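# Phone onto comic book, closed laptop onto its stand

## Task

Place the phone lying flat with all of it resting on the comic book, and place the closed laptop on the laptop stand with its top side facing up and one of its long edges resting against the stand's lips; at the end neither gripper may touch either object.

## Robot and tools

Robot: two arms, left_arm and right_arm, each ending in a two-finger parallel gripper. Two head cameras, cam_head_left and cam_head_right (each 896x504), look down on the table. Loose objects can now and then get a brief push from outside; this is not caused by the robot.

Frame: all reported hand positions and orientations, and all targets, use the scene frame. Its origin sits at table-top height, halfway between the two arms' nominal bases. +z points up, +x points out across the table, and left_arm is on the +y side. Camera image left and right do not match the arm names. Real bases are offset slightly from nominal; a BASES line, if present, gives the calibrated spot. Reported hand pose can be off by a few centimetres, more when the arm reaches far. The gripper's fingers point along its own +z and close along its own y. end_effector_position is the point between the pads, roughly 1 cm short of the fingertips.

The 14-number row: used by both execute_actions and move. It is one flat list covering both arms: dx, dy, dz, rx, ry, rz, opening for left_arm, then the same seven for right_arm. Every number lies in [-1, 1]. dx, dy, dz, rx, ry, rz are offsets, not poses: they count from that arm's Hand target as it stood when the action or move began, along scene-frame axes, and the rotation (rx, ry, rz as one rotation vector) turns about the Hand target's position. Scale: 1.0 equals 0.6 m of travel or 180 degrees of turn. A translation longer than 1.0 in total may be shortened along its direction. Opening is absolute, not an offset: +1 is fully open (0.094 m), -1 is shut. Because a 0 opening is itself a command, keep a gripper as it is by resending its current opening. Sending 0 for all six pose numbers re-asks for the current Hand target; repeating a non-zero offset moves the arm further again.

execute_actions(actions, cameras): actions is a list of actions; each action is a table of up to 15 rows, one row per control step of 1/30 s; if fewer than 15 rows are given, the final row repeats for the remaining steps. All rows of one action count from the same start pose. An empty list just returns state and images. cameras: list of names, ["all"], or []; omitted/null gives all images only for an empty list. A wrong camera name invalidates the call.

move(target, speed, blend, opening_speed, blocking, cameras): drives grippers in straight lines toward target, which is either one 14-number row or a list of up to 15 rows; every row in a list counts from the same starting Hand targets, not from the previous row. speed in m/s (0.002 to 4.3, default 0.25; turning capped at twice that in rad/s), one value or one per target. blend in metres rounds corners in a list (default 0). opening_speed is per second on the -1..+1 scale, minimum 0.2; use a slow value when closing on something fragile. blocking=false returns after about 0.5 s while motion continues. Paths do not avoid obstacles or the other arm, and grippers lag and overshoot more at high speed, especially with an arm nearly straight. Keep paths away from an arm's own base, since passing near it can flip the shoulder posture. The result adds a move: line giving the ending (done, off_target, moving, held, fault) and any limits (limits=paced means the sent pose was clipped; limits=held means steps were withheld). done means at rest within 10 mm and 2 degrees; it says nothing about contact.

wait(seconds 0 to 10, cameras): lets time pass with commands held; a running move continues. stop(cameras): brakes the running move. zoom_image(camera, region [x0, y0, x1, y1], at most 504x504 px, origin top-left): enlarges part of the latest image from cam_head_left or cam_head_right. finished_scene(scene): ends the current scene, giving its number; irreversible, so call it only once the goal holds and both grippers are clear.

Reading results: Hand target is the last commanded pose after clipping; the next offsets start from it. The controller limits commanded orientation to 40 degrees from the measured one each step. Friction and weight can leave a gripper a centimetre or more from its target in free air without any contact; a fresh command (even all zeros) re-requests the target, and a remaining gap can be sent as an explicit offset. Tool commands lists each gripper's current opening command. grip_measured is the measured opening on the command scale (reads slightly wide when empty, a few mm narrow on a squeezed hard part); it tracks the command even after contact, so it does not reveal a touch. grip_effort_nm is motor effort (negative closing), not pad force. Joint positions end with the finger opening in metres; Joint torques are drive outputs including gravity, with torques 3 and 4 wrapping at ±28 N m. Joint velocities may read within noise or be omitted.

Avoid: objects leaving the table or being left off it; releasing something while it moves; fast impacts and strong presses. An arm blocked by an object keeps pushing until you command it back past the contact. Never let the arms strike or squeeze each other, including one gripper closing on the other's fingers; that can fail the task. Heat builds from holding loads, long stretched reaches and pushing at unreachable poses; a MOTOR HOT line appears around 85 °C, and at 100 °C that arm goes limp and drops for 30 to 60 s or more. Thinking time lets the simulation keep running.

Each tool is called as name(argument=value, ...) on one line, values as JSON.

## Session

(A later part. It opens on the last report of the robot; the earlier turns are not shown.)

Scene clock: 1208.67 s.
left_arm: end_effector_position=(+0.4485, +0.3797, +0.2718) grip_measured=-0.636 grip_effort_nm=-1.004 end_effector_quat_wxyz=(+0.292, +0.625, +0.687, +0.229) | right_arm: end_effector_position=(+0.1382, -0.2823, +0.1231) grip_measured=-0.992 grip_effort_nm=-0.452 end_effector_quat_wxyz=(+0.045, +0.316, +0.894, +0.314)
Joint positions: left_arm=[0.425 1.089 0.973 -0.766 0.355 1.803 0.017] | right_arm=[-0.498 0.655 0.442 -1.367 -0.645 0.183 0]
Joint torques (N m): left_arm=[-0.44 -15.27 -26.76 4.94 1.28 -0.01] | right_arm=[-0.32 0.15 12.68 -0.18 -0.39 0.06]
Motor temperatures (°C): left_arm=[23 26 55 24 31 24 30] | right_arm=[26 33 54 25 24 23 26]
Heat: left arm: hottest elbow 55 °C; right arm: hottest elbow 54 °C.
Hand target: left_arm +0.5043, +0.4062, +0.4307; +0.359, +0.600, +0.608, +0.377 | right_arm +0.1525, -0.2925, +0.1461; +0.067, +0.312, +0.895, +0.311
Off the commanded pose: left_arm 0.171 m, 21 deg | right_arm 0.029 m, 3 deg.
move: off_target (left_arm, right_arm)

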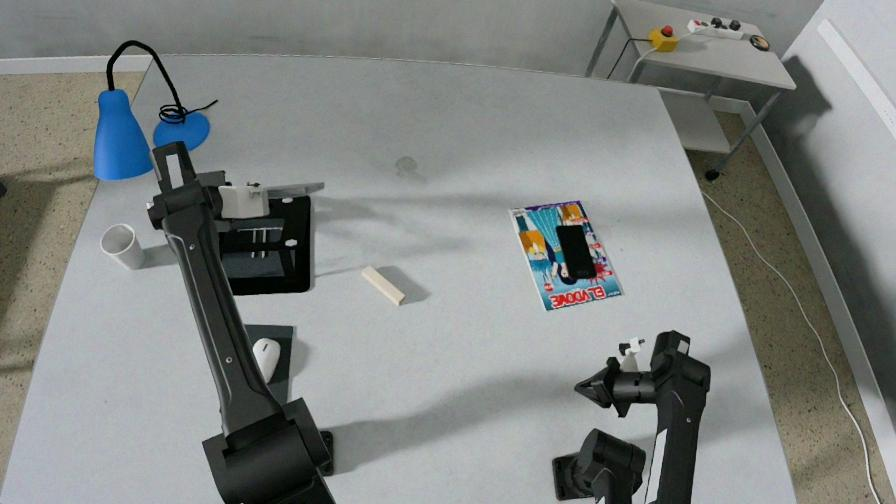

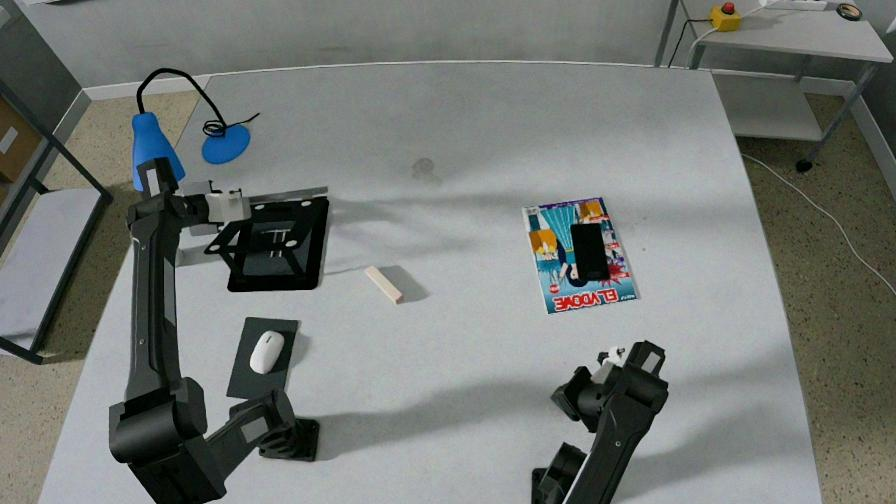

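move(target=[[0.0,0.0,-0.12,0,0,0,-1,0,0,0,0,0,0,-1]], speed=0.06, cameras=["all"])

zoom_image(camera="cam_head_left", region=[140, 140, 360, 310])

zoom_image(camera="cam_head_right", region=[140, 140, 360, 310])

Scene clock: 1227.50 s.
left_arm: end_effector_position=(+0.4811, +0.3954, +0.2612) grip_measured=-0.636 grip_effort_nm=-1.009 end_effector_quat_wxyz=(+0.309, +0.622, +0.666, +0.273) | right_arm: end_effector_position=(+0.1382, -0.2823, +0.1231) grip_measured=-0.992 grip_effort_nm=-0.452 end_effector_quat_wxyz=(+0.045, +0.316, +0.894, +0.314)
Joint positions: left_arm=[0.425 1.154 0.95 -0.576 0.356 1.807 0.017] | right_arm=[-0.498 0.655 0.442 -1.367 -0.645 0.183 0]
Joint torques (N m): left_arm=[-0.5 -16.03 17.88 5.33 1.11 -0.08] | right_arm=[-0.32 0.26 12.68 -0.18 -0.4 0.05]
Motor temperatures (°C): left_arm=[23 27 59 25 32 23 30] | right_arm=[26 32 54 25 24 23 26]
Heat: left arm: hottest elbow 59 °C; right arm: hottest elbow 54 °C.
Hand target: left_arm +0.5043, +0.4063, +0.3586; +0.359, +0.600, +0.608, +0.377 | right_arm +0.1525, -0.2925, +0.1461; +0.067, +0.312, +0.895, +0.311
Off the commanded pose: left_arm 0.101 m, 15 deg | right_arm 0.029 m, 3 deg.
move: off_target (left_arm, right_arm)

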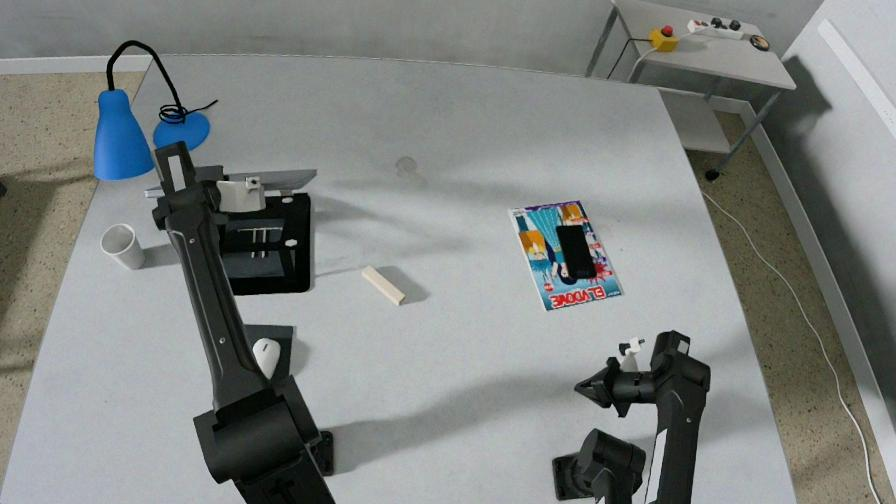

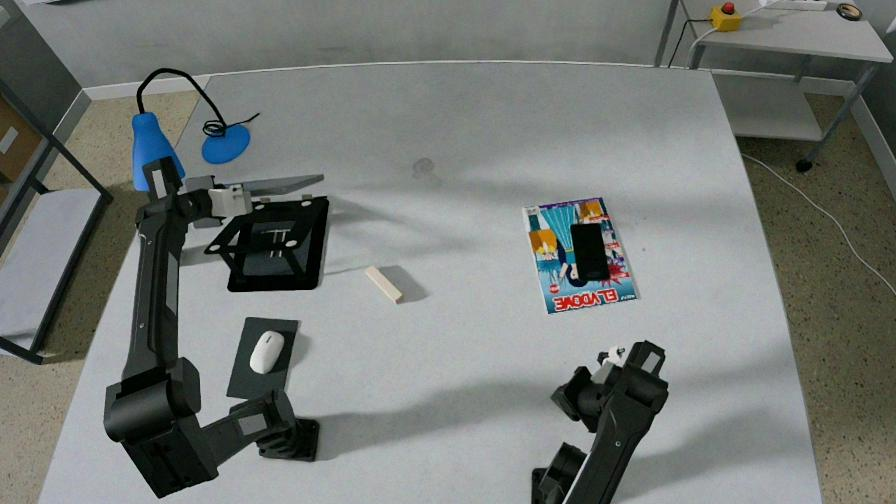

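Scaled by 2.291.

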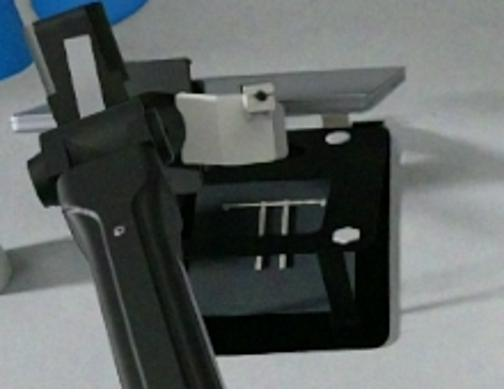

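Scaled by 2.291.

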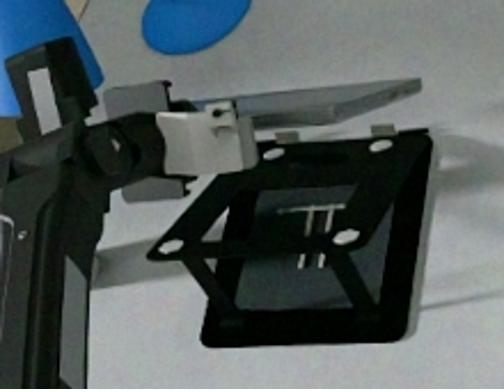

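move(target=[[-0.07,-0.02,-0.1,0,0.028,0,-1,0,0,0,0,0,0,-1]], speed=0.06, cameras=["all"])

zoom_image(camera="cam_head_left", region=[140, 140, 360, 310])

zoom_image(camera="cam_head_right", region=[140, 140, 360, 310])

Scene clock: 1234.67 s.
left_arm: end_effector_position=(+0.4431, +0.3803, +0.2088) grip_measured=-0.636 grip_effort_nm=-1.009 end_effector_quat_wxyz=(+0.286, +0.640, +0.669, +0.248) | right_arm: end_effector_position=(+0.1382, -0.2823, +0.1231) grip_measured=-0.992 grip_effort_nm=-0.452 end_effector_quat_wxyz=(+0.045, +0.316, +0.894, +0.314)
Joint positions: left_arm=[0.428 1.103 0.807 -0.564 0.345 1.854 0.017] | right_arm=[-0.498 0.655 0.442 -1.367 -0.645 0.183 0]
Joint torques (N m): left_arm=[-0.44 -16.85 16.35 4.48 1.07 -0.11] | right_arm=[-0.38 0.26 12.68 -0.17 -0.39 0.05]
Motor temperatures (°C): left_arm=[23 27 59 25 32 23 30] | right_arm=[26 32 54 25 24 23 26]
Heat: left arm: hottest elbow 59 °C; right arm: hottest elbow 54 °C.
Hand target: left_arm +0.4623, +0.3942, +0.2987; +0.332, +0.616, +0.623, +0.350 | right_arm +0.1525, -0.2925, +0.1461; +0.067, +0.312, +0.895, +0.311
Off the commanded pose: left_arm 0.093 m, 14 deg | right_arm 0.029 m, 3 deg.
move: off_target (left_arm, right_arm)

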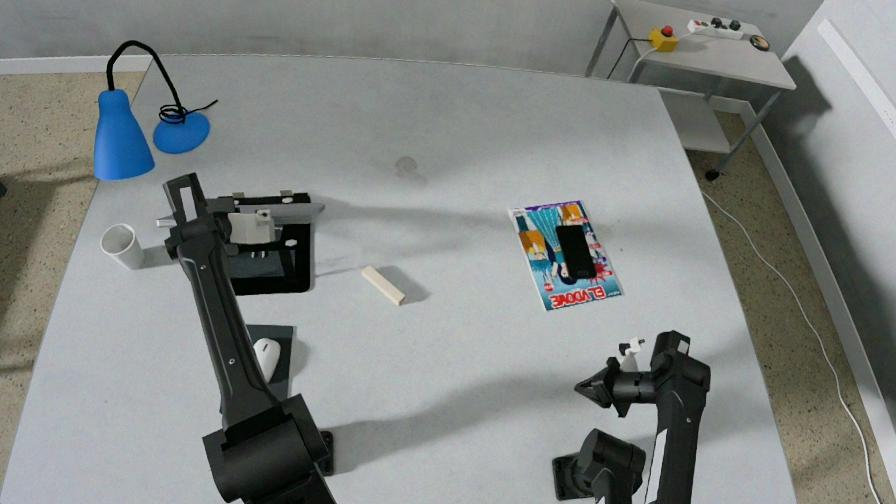

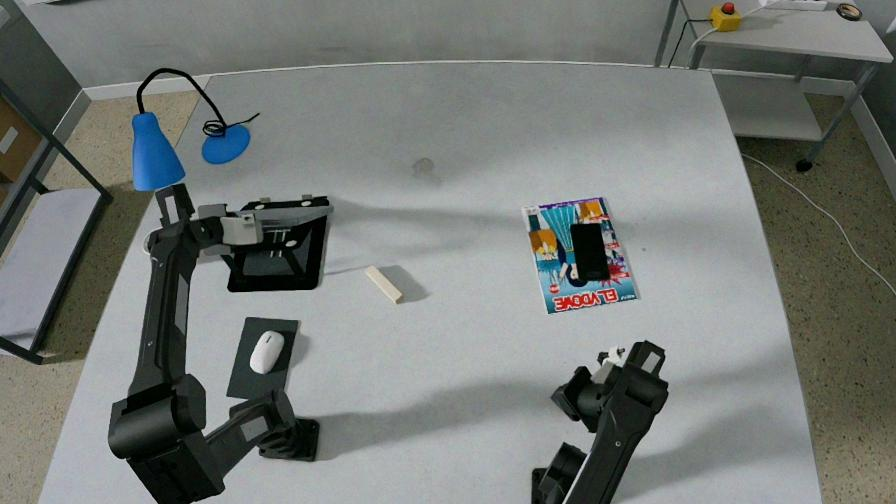

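Scaled by 2.291.

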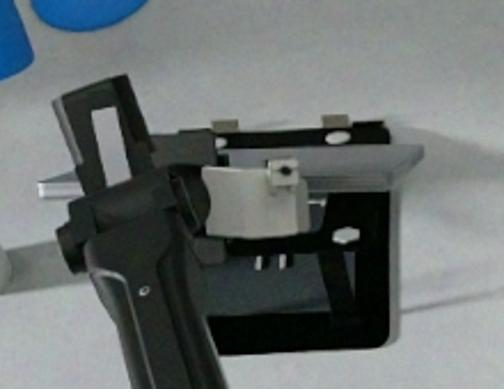

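Scaled by 2.291.

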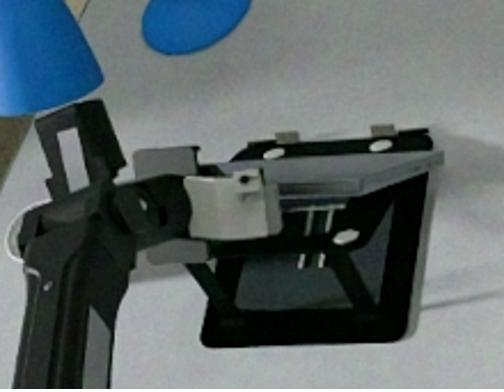

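move(target=[[0.0,0.0,-0.05,0,0,0,-1,0,0,0,0,0,0,-1]], speed=0.04, cameras=["all"])

zoom_image(camera="cam_head_left", region=[140, 140, 360, 310])

zoom_image(camera="cam_head_right", region=[140, 140, 360, 310])

Scene clock: 1244.83 s.
left_arm: end_effector_position=(+0.4399, +0.3795, +0.1989) grip_measured=-0.636 grip_effort_nm=-1.004 end_effector_quat_wxyz=(+0.293, +0.638, +0.660, +0.268) | right_arm: end_effector_position=(+0.1382, -0.2823, +0.1231) grip_measured=-0.992 grip_effort_nm=-0.452 end_effector_quat_wxyz=(+0.045, +0.316, +0.894, +0.314)
Joint positions: left_arm=[0.432 1.087 0.748 -0.478 0.35 1.857 0.017] | right_arm=[-0.498 0.655 0.442 -1.367 -0.645 0.183 0]
Joint torques (N m): left_arm=[-0.5 -13.98 15.8 4.75 0.95 -0.16] | right_arm=[-0.32 0.15 12.67 -0.16 -0.4 0.05]
Motor temperatures (°C): left_arm=[23 28 57 25 32 23 30] | right_arm=[26 32 55 25 24 23 26]
Heat: left arm: hottest elbow 57 °C; right arm: hottest elbow 55 °C.
Hand target: left_arm +0.4623, +0.3943, +0.2687; +0.331, +0.616, +0.623, +0.350 | right_arm +0.1525, -0.2925, +0.1461; +0.067, +0.312, +0.895, +0.311
Off the commanded pose: left_arm 0.075 m, 11 deg | right_arm 0.029 m, 3 deg.
move: off_target (left_arm, right_arm)

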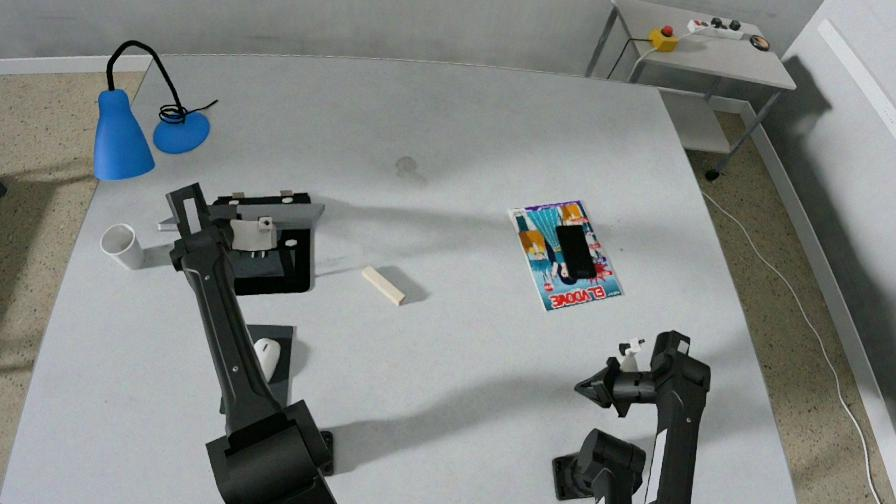

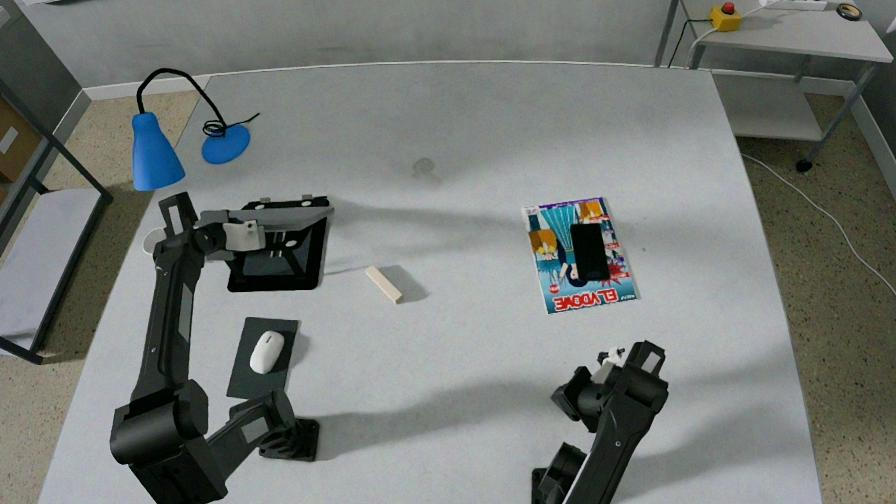

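Scaled by 2.291.

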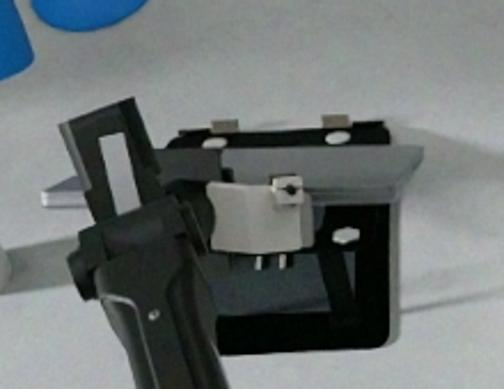

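Scaled by 2.291.

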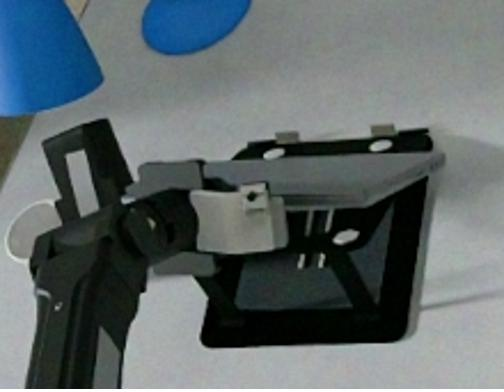

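move(target=[[0.06,0.0,-0.04,0,0,0,-1,0,0,0,0,0,0,-1]], speed=0.04, cameras=["all"])

zoom_image(camera="cam_head_left", region=[140, 140, 360, 310])

zoom_image(camera="cam_head_right", region=[140, 140, 360, 310])

Scene clock: 1251.07 s.
left_arm: end_effector_position=(+0.4649, +0.3880, +0.1767) grip_measured=-0.636 grip_effort_nm=-1.009 end_effector_quat_wxyz=(+0.295, +0.630, +0.661, +0.280) | right_arm: end_effector_position=(+0.1382, -0.2823, +0.1231) grip_measured=-0.992 grip_effort_nm=-0.442 end_effector_quat_wxyz=(+0.045, +0.316, +0.894, +0.314)
Joint positions: left_arm=[0.416 1.182 0.743 -0.345 0.327 1.831 0.017] | right_arm=[-0.498 0.655 0.442 -1.367 -0.645 0.183 0]
Joint torques (N m): left_arm=[-2.73 -13.1 16.88 3.86 0.51 -0.2] | right_arm=[-0.26 0.21 12.7 -0.18 -0.39 0.05]
Motor temperatures (°C): left_arm=[23 28 56 25 32 23 30] | right_arm=[26 32 55 25 24 23 26]
Heat: left arm: hottest elbow 56 °C; right arm: hottest elbow 55 °C.
Hand target: left_arm +0.4982, +0.3942, +0.2444; +0.331, +0.616, +0.623, +0.350 | right_arm +0.1525, -0.2925, +0.1461; +0.067, +0.312, +0.895, +0.311
Off the commanded pose: left_arm 0.076 m, 10 deg | right_arm 0.029 m, 3 deg.
move: off_target (left_arm, right_arm)

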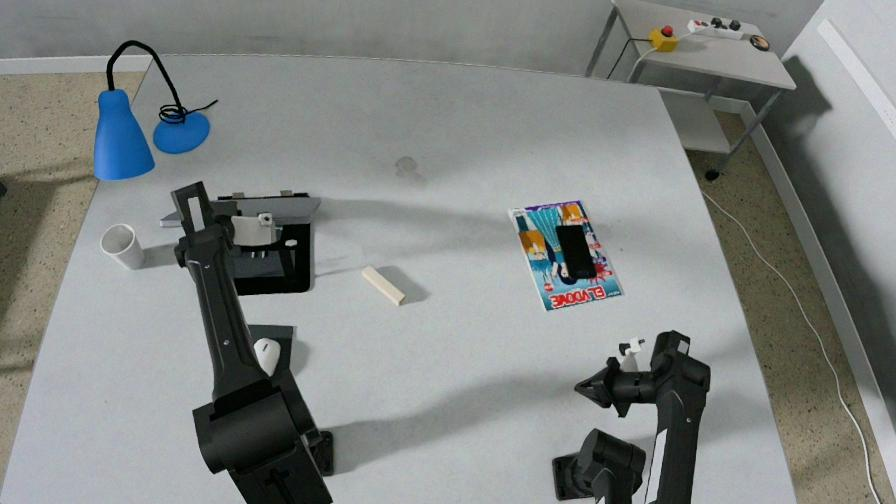

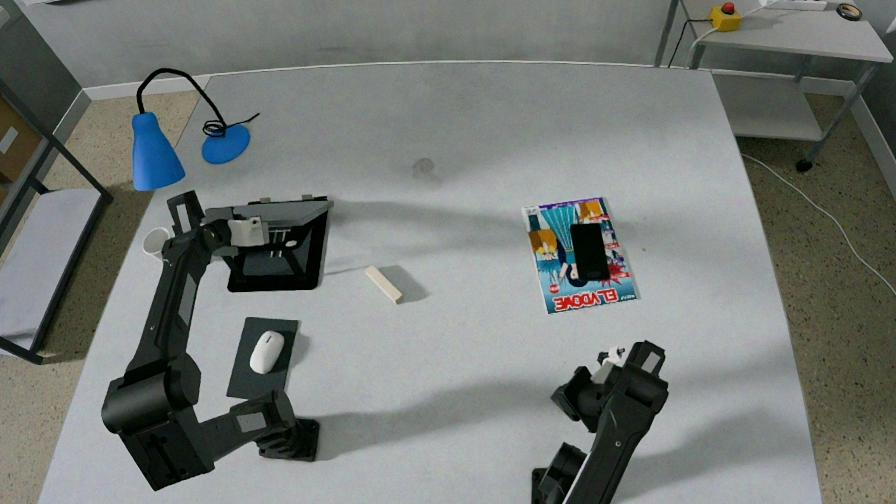

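Scaled by 2.291.

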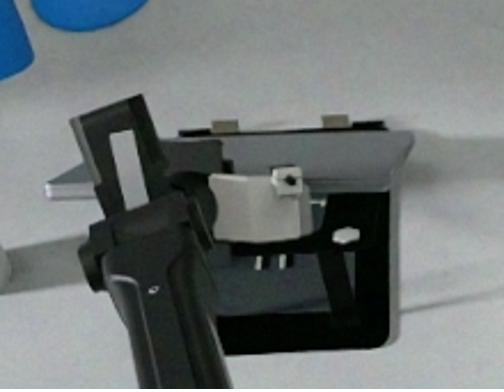

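Scaled by 2.291.

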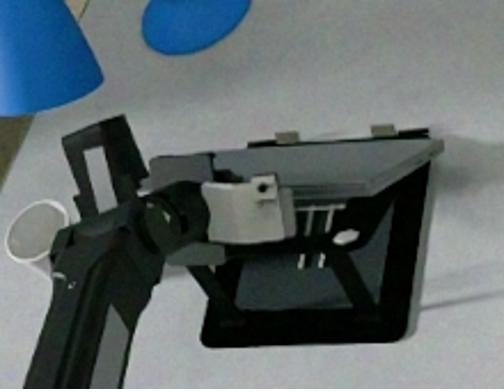

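move(target=[[0.02,-0.01,-0.06,0,-0.045,0,-1,0,0,0,0,0,0,-1]], speed=0.04, cameras=["all"])

zoom_image(camera="cam_head_left", region=[140, 140, 360, 310])

zoom_image(camera="cam_head_right", region=[140, 140, 360, 310])

Scene clock: 1256.80 s.
left_arm: end_effector_position=(+0.4792, +0.3874, +0.1458) grip_measured=-0.636 grip_effort_nm=-1.009 end_effector_quat_wxyz=(+0.332, +0.606, +0.646, +0.325) | right_arm: end_effector_position=(+0.1382, -0.2823, +0.1231) grip_measured=-0.992 grip_effort_nm=-0.447 end_effector_quat_wxyz=(+0.045, +0.316, +0.894, +0.314)
Joint positions: left_arm=[0.405 1.256 0.632 -0.022 0.336 1.773 0.017] | right_arm=[-0.498 0.655 0.442 -1.367 -0.645 0.183 0]
Joint torques (N m): left_arm=[-3.08 -13.22 13.86 5.14 0.78 -0.16] | right_arm=[-0.32 0.15 12.68 -0.16 -0.39 0.05]
Motor temperatures (°C): left_arm=[23 28 55 25 32 24 30] | right_arm=[26 32 55 25 24 23 26]
Heat: left arm: hottest elbow 55 °C; right arm: hottest elbow 55 °C.
Hand target: left_arm +0.5102, +0.3883, +0.2084; +0.375, +0.590, +0.598, +0.393 | right_arm +0.1525, -0.2925, +0.1461; +0.067, +0.312, +0.895, +0.311
Off the commanded pose: left_arm 0.070 m, 11 deg | right_arm 0.029 m, 3 deg.
move: off_target (left_arm, right_arm)

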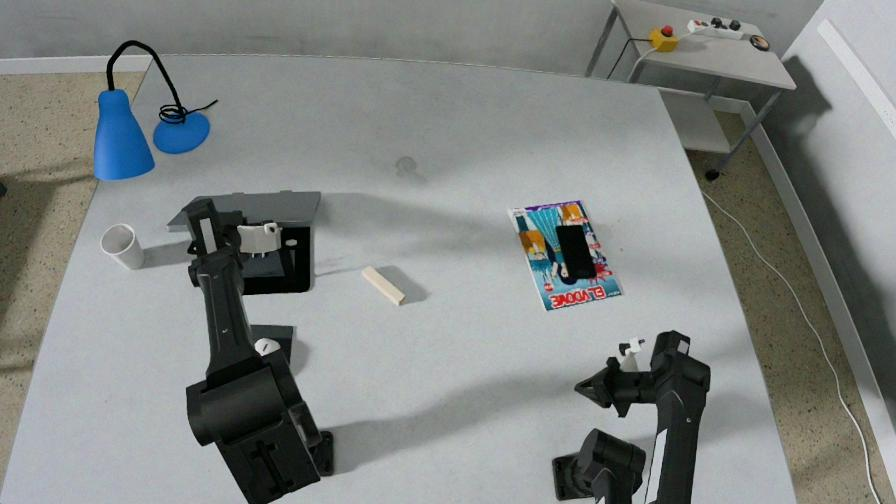

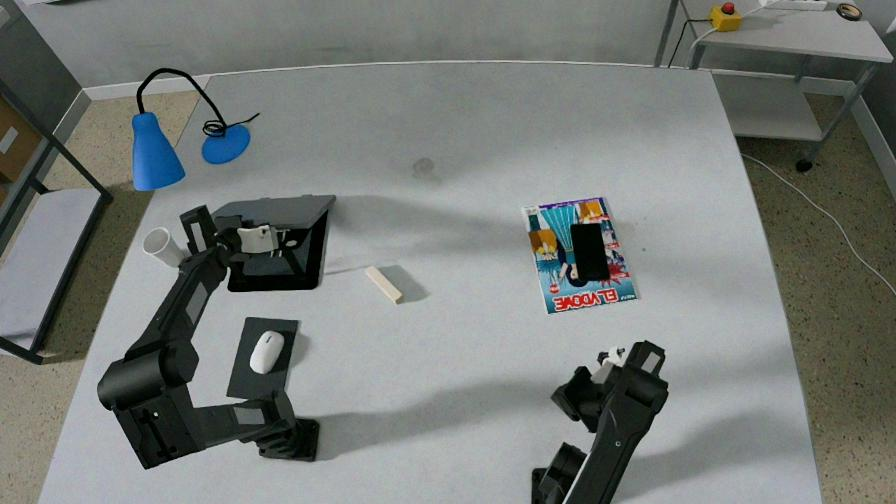

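Scaled by 2.291.

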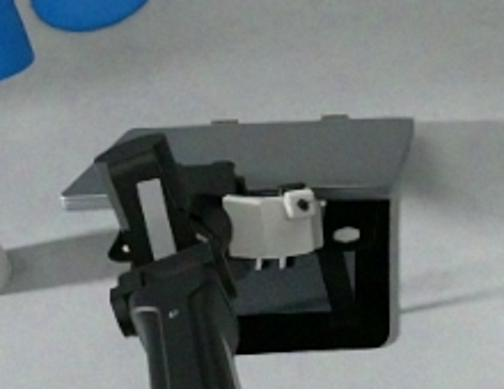

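Scaled by 2.291.

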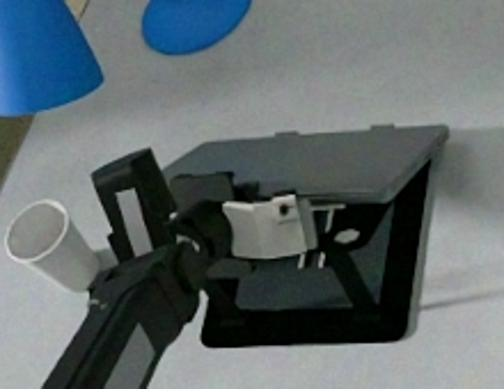

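move(target=[[0.015,-0.005,-0.06,0,-0.02,0,-1,0,0,0,0,0,0,-1]], speed=0.04, cameras=["all"])

zoom_image(camera="cam_head_left", region=[140, 140, 360, 310])

zoom_image(camera="cam_head_right", region=[140, 140, 360, 310])

Scene clock: 1262.53 s.
left_arm: end_effector_position=(+0.4980, +0.3889, +0.1491) grip_measured=-0.637 grip_effort_nm=-1.013 end_effector_quat_wxyz=(+0.371, +0.582, +0.618, +0.377) | right_arm: end_effector_position=(+0.1382, -0.2823, +0.1231) grip_measured=-0.992 grip_effort_nm=-0.447 end_effector_quat_wxyz=(+0.045, +0.316, +0.894, +0.314)
Joint positions: left_arm=[0.394 1.318 0.589 0.241 0.344 1.725 0.017] | right_arm=[-0.498 0.655 0.442 -1.367 -0.645 0.183 0]
Joint torques (N m): left_arm=[-3.02 -8.94 11.3 5.15 0.18 -0.06] | right_arm=[-0.38 0.21 12.67 -0.17 -0.39 0.04]
Motor temperatures (°C): left_arm=[23 28 54 25 31 24 30] | right_arm=[26 32 55 25 24 23 26]
Heat: left arm: hottest elbow 54 °C; right arm: hottest elbow 55 °C.
Hand target: left_arm +0.5192, +0.3851, +0.1725; +0.393, +0.577, +0.586, +0.411 | right_arm +0.1525, -0.2925, +0.1461; +0.067, +0.312, +0.895, +0.311
Off the commanded pose: left_arm 0.032 m, 6 deg | right_arm 0.029 m, 3 deg.
move: off_target (left_arm, right_arm)

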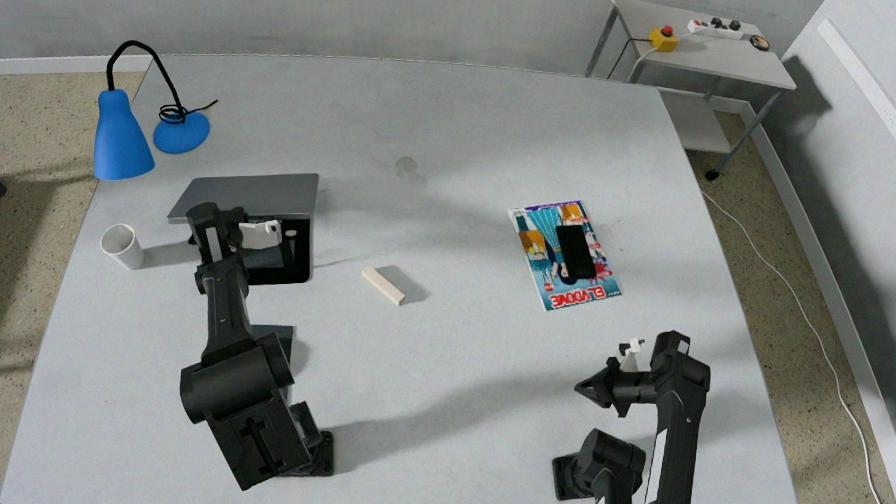

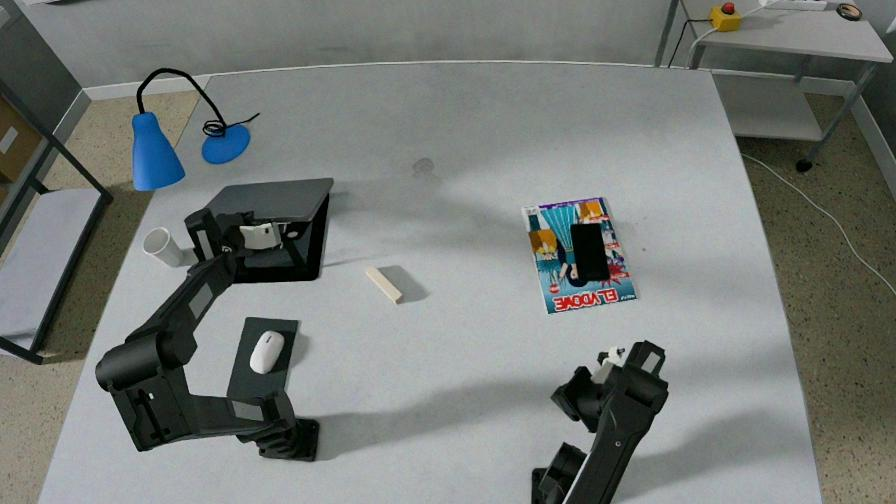

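Scaled by 2.291.

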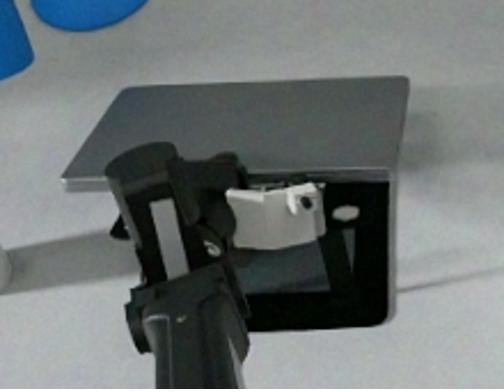

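Scaled by 2.291.

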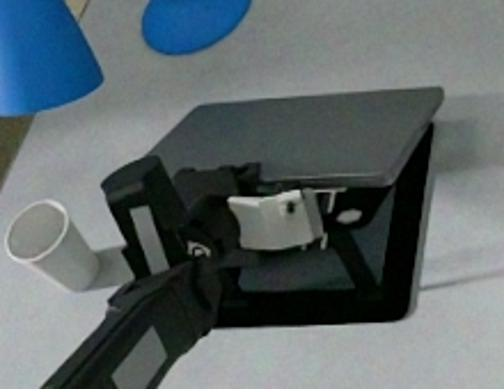

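move(target=[[0.0,0.0,0.05,0,0.02,0,-1,0,0,0,0,0,0,-1],[-0.085,0.0,0.06,0,0.055,0,-1,0,0,0,0,0,0,-1]], speed=0.04, cameras=["all"])

zoom_image(camera="cam_head_left", region=[140, 140, 360, 310])

zoom_image(camera="cam_head_right", region=[140, 140, 360, 310])

Scene clock: 1273.17 s.
left_arm: end_effector_position=(+0.4586, +0.3761, +0.1495) grip_measured=-0.637 grip_effort_nm=-1.009 end_effector_quat_wxyz=(+0.316, +0.623, +0.647, +0.306) | right_arm: end_effector_position=(+0.1382, -0.2823, +0.1231) grip_measured=-0.992 grip_effort_nm=-0.452 end_effector_quat_wxyz=(+0.045, +0.316, +0.894, +0.314)
Joint positions: left_arm=[0.4 1.183 0.62 -0.143 0.333 1.807 0.017] | right_arm=[-0.498 0.655 0.442 -1.367 -0.645 0.183 0]
Joint torques (N m): left_arm=[0.56 -14.74 13.93 1.96 0.79 -0.03] | right_arm=[-0.26 0.15 12.67 -0.17 -0.39 0.05]
Motor temperatures (°C): left_arm=[23 27 52 25 31 23 30] | right_arm=[26 32 55 25 24 23 26]
Heat: left arm: hottest elbow 52 °C; right arm: hottest elbow 55 °C.
Hand target: left_arm +0.4683, +0.3852, +0.2087; +0.341, +0.611, +0.617, +0.360 | right_arm +0.1525, -0.2925, +0.1461; +0.067, +0.312, +0.895, +0.311
Off the commanded pose: left_arm 0.061 m, 8 deg | right_arm 0.029 m, 3 deg.
move: off_target (left_arm, right_arm)

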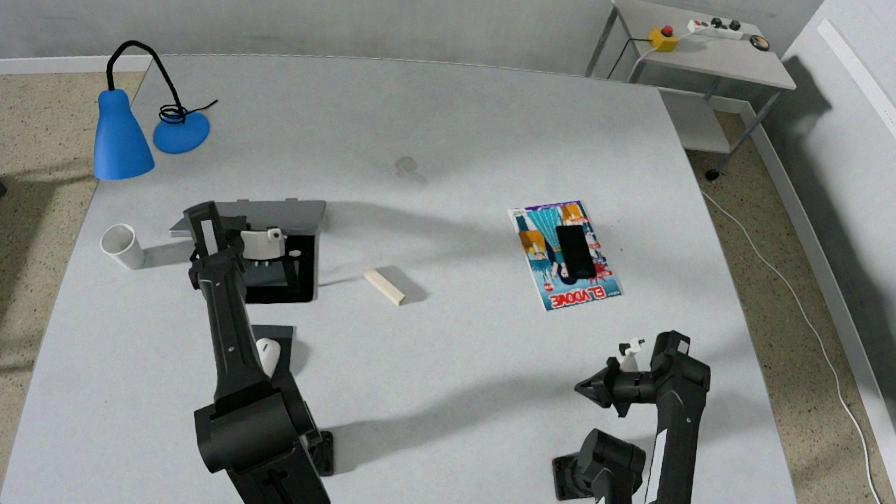

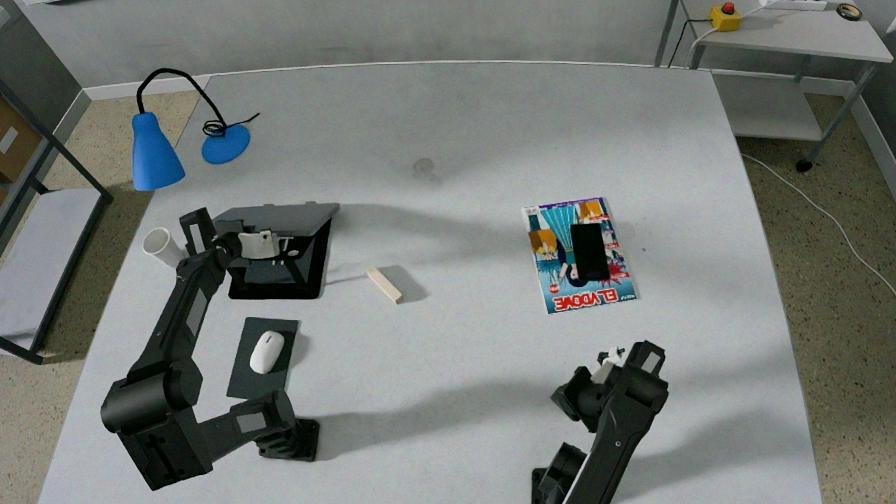

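Scaled by 2.291.

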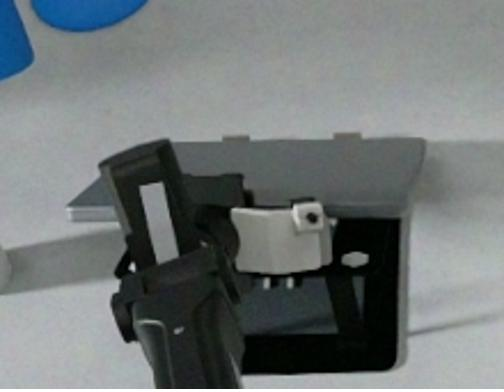

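Scaled by 2.291.

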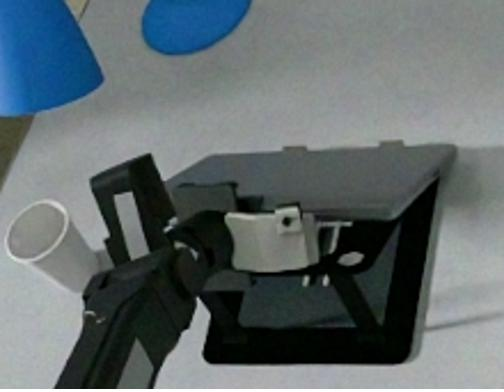

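move(target=[[0.01,0.0,-0.03,0,0.005,0,-1,0,0,0,0,0,0,-1]], speed=0.03, cameras=["all"])

zoom_image(camera="cam_head_left", region=[140, 140, 360, 310])

zoom_image(camera="cam_head_right", region=[140, 140, 360, 310])

Scene clock: 1278.27 s.
left_arm: end_effector_position=(+0.4585, +0.3763, +0.1490) grip_measured=-0.637 grip_effort_nm=-1.009 end_effector_quat_wxyz=(+0.315, +0.623, +0.647, +0.306) | right_arm: end_effector_position=(+0.1382, -0.2823, +0.1231) grip_measured=-0.992 grip_effort_nm=-0.447 end_effector_quat_wxyz=(+0.045, +0.316, +0.894, +0.314)
Joint positions: left_arm=[0.4 1.184 0.62 -0.143 0.332 1.807 0.017] | right_arm=[-0.498 0.655 0.442 -1.367 -0.645 0.183 0]
Joint torques (N m): left_arm=[-0.62 -12.4 13.03 3.33 0.53 -0.02] | right_arm=[-0.32 0.21 12.67 -0.2 -0.39 0.05]
Motor temperatures (°C): left_arm=[23 27 50 25 31 23 30] | right_arm=[26 32 55 25 24 23 26]
Heat: left arm: hottest elbow 50 °C; right arm: hottest elbow 55 °C.
Hand target: left_arm +0.4743, +0.3852, +0.1906; +0.336, +0.613, +0.620, +0.355 | right_arm +0.1525, -0.2925, +0.1461; +0.067, +0.312, +0.895, +0.311
Off the commanded pose: left_arm 0.045 m, 7 deg | right_arm 0.029 m, 3 deg.
move: off_target (left_arm, right_arm)

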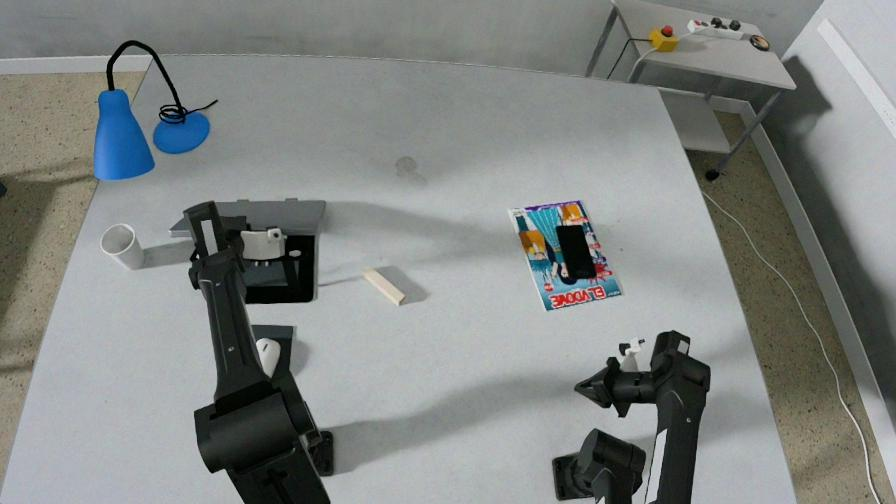

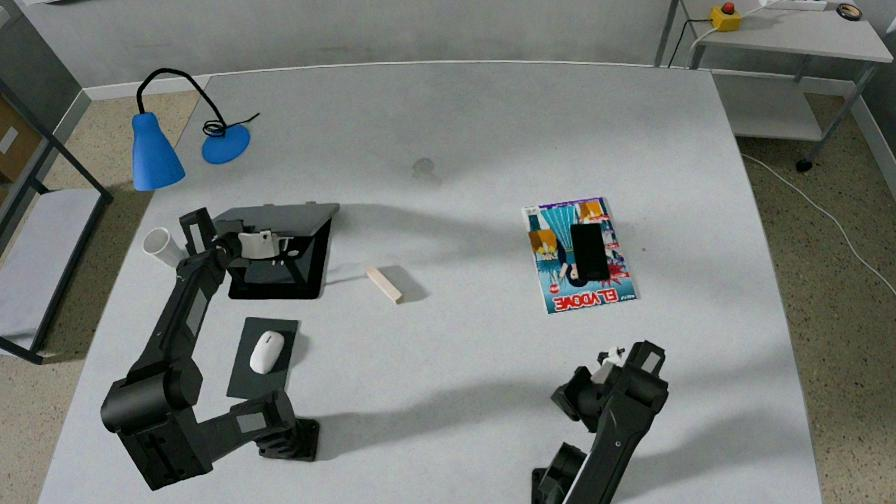

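Scaled by 2.291.

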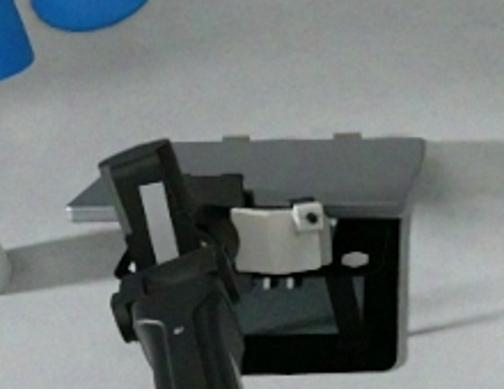

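Scaled by 2.291.

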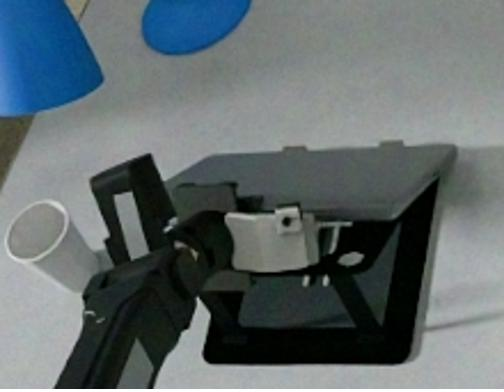

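move(target=[[0.0,0.0,-0.05,0,0,0,-1,0,0,0,0,0,0,-1]], speed=0.03, cameras=["all"])

zoom_image(camera="cam_head_left", region=[140, 140, 360, 310])

zoom_image(camera="cam_head_right", region=[140, 140, 360, 310])

Scene clock: 1284.70 s.
left_arm: end_effector_position=(+0.4652, +0.3785, +0.1388) grip_measured=-0.637 grip_effort_nm=-1.009 end_effector_quat_wxyz=(+0.324, +0.619, +0.640, +0.319) | right_arm: end_effector_position=(+0.1382, -0.2823, +0.1231) grip_measured=-0.992 grip_effort_nm=-0.447 end_effector_quat_wxyz=(+0.045, +0.316, +0.894, +0.314)
Joint positions: left_arm=[0.4 1.224 0.597 -0.043 0.337 1.801 0.017] | right_arm=[-0.498 0.655 0.442 -1.367 -0.645 0.183 0]
Joint torques (N m): left_arm=[-0.79 -10.64 10.55 3.7 0.29 0.05] | right_arm=[-0.32 0.26 12.67 -0.2 -0.39 0.05]
Motor temperatures (°C): left_arm=[23 27 49 25 31 23 30] | right_arm=[26 32 55 25 24 23 26]
Heat: left arm: hottest elbow 49 °C; right arm: hottest elbow 55 °C.
Hand target: left_arm +0.4743, +0.3852, +0.1607; +0.336, +0.613, +0.620, +0.355 | right_arm +0.1525, -0.2925, +0.1461; +0.067, +0.312, +0.895, +0.311
Off the commanded pose: left_arm 0.025 m, 5 deg | right_arm 0.029 m, 3 deg.
move: off_target (left_arm, right_arm)

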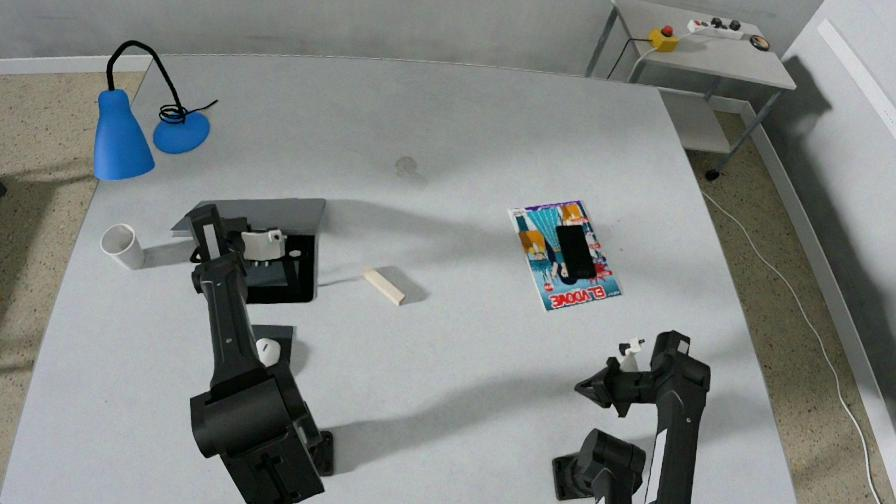

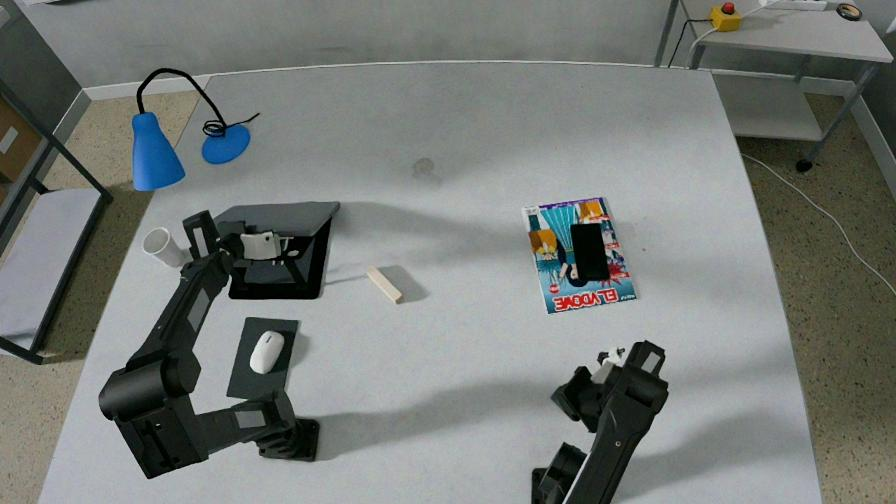

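Scaled by 2.291.

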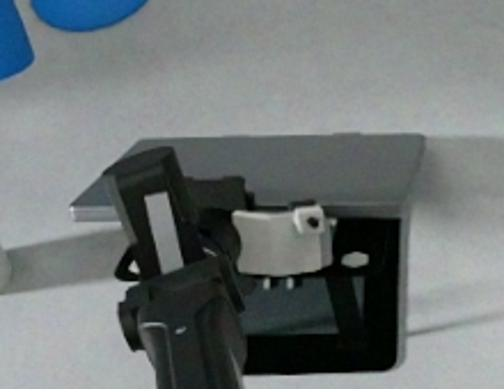

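Scaled by 2.291.

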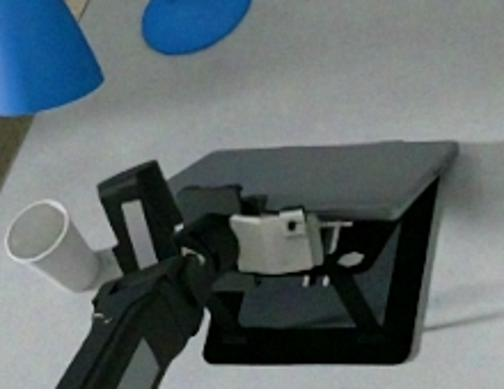

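zoom_image(camera="cam_head_left", region=[160, 185, 340, 310])

zoom_image(camera="cam_head_right", region=[200, 190, 350, 310])

Scaled by 2.800.

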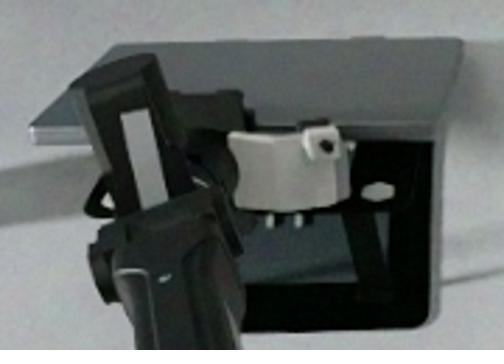

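Scaled by 3.360.

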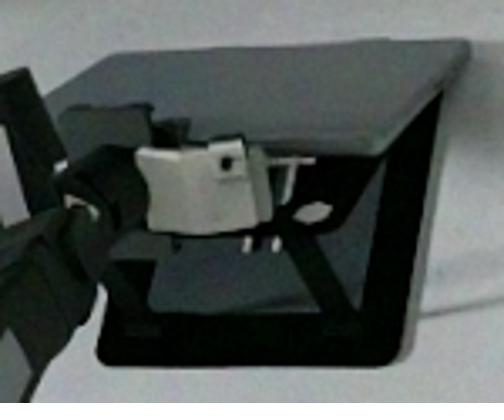

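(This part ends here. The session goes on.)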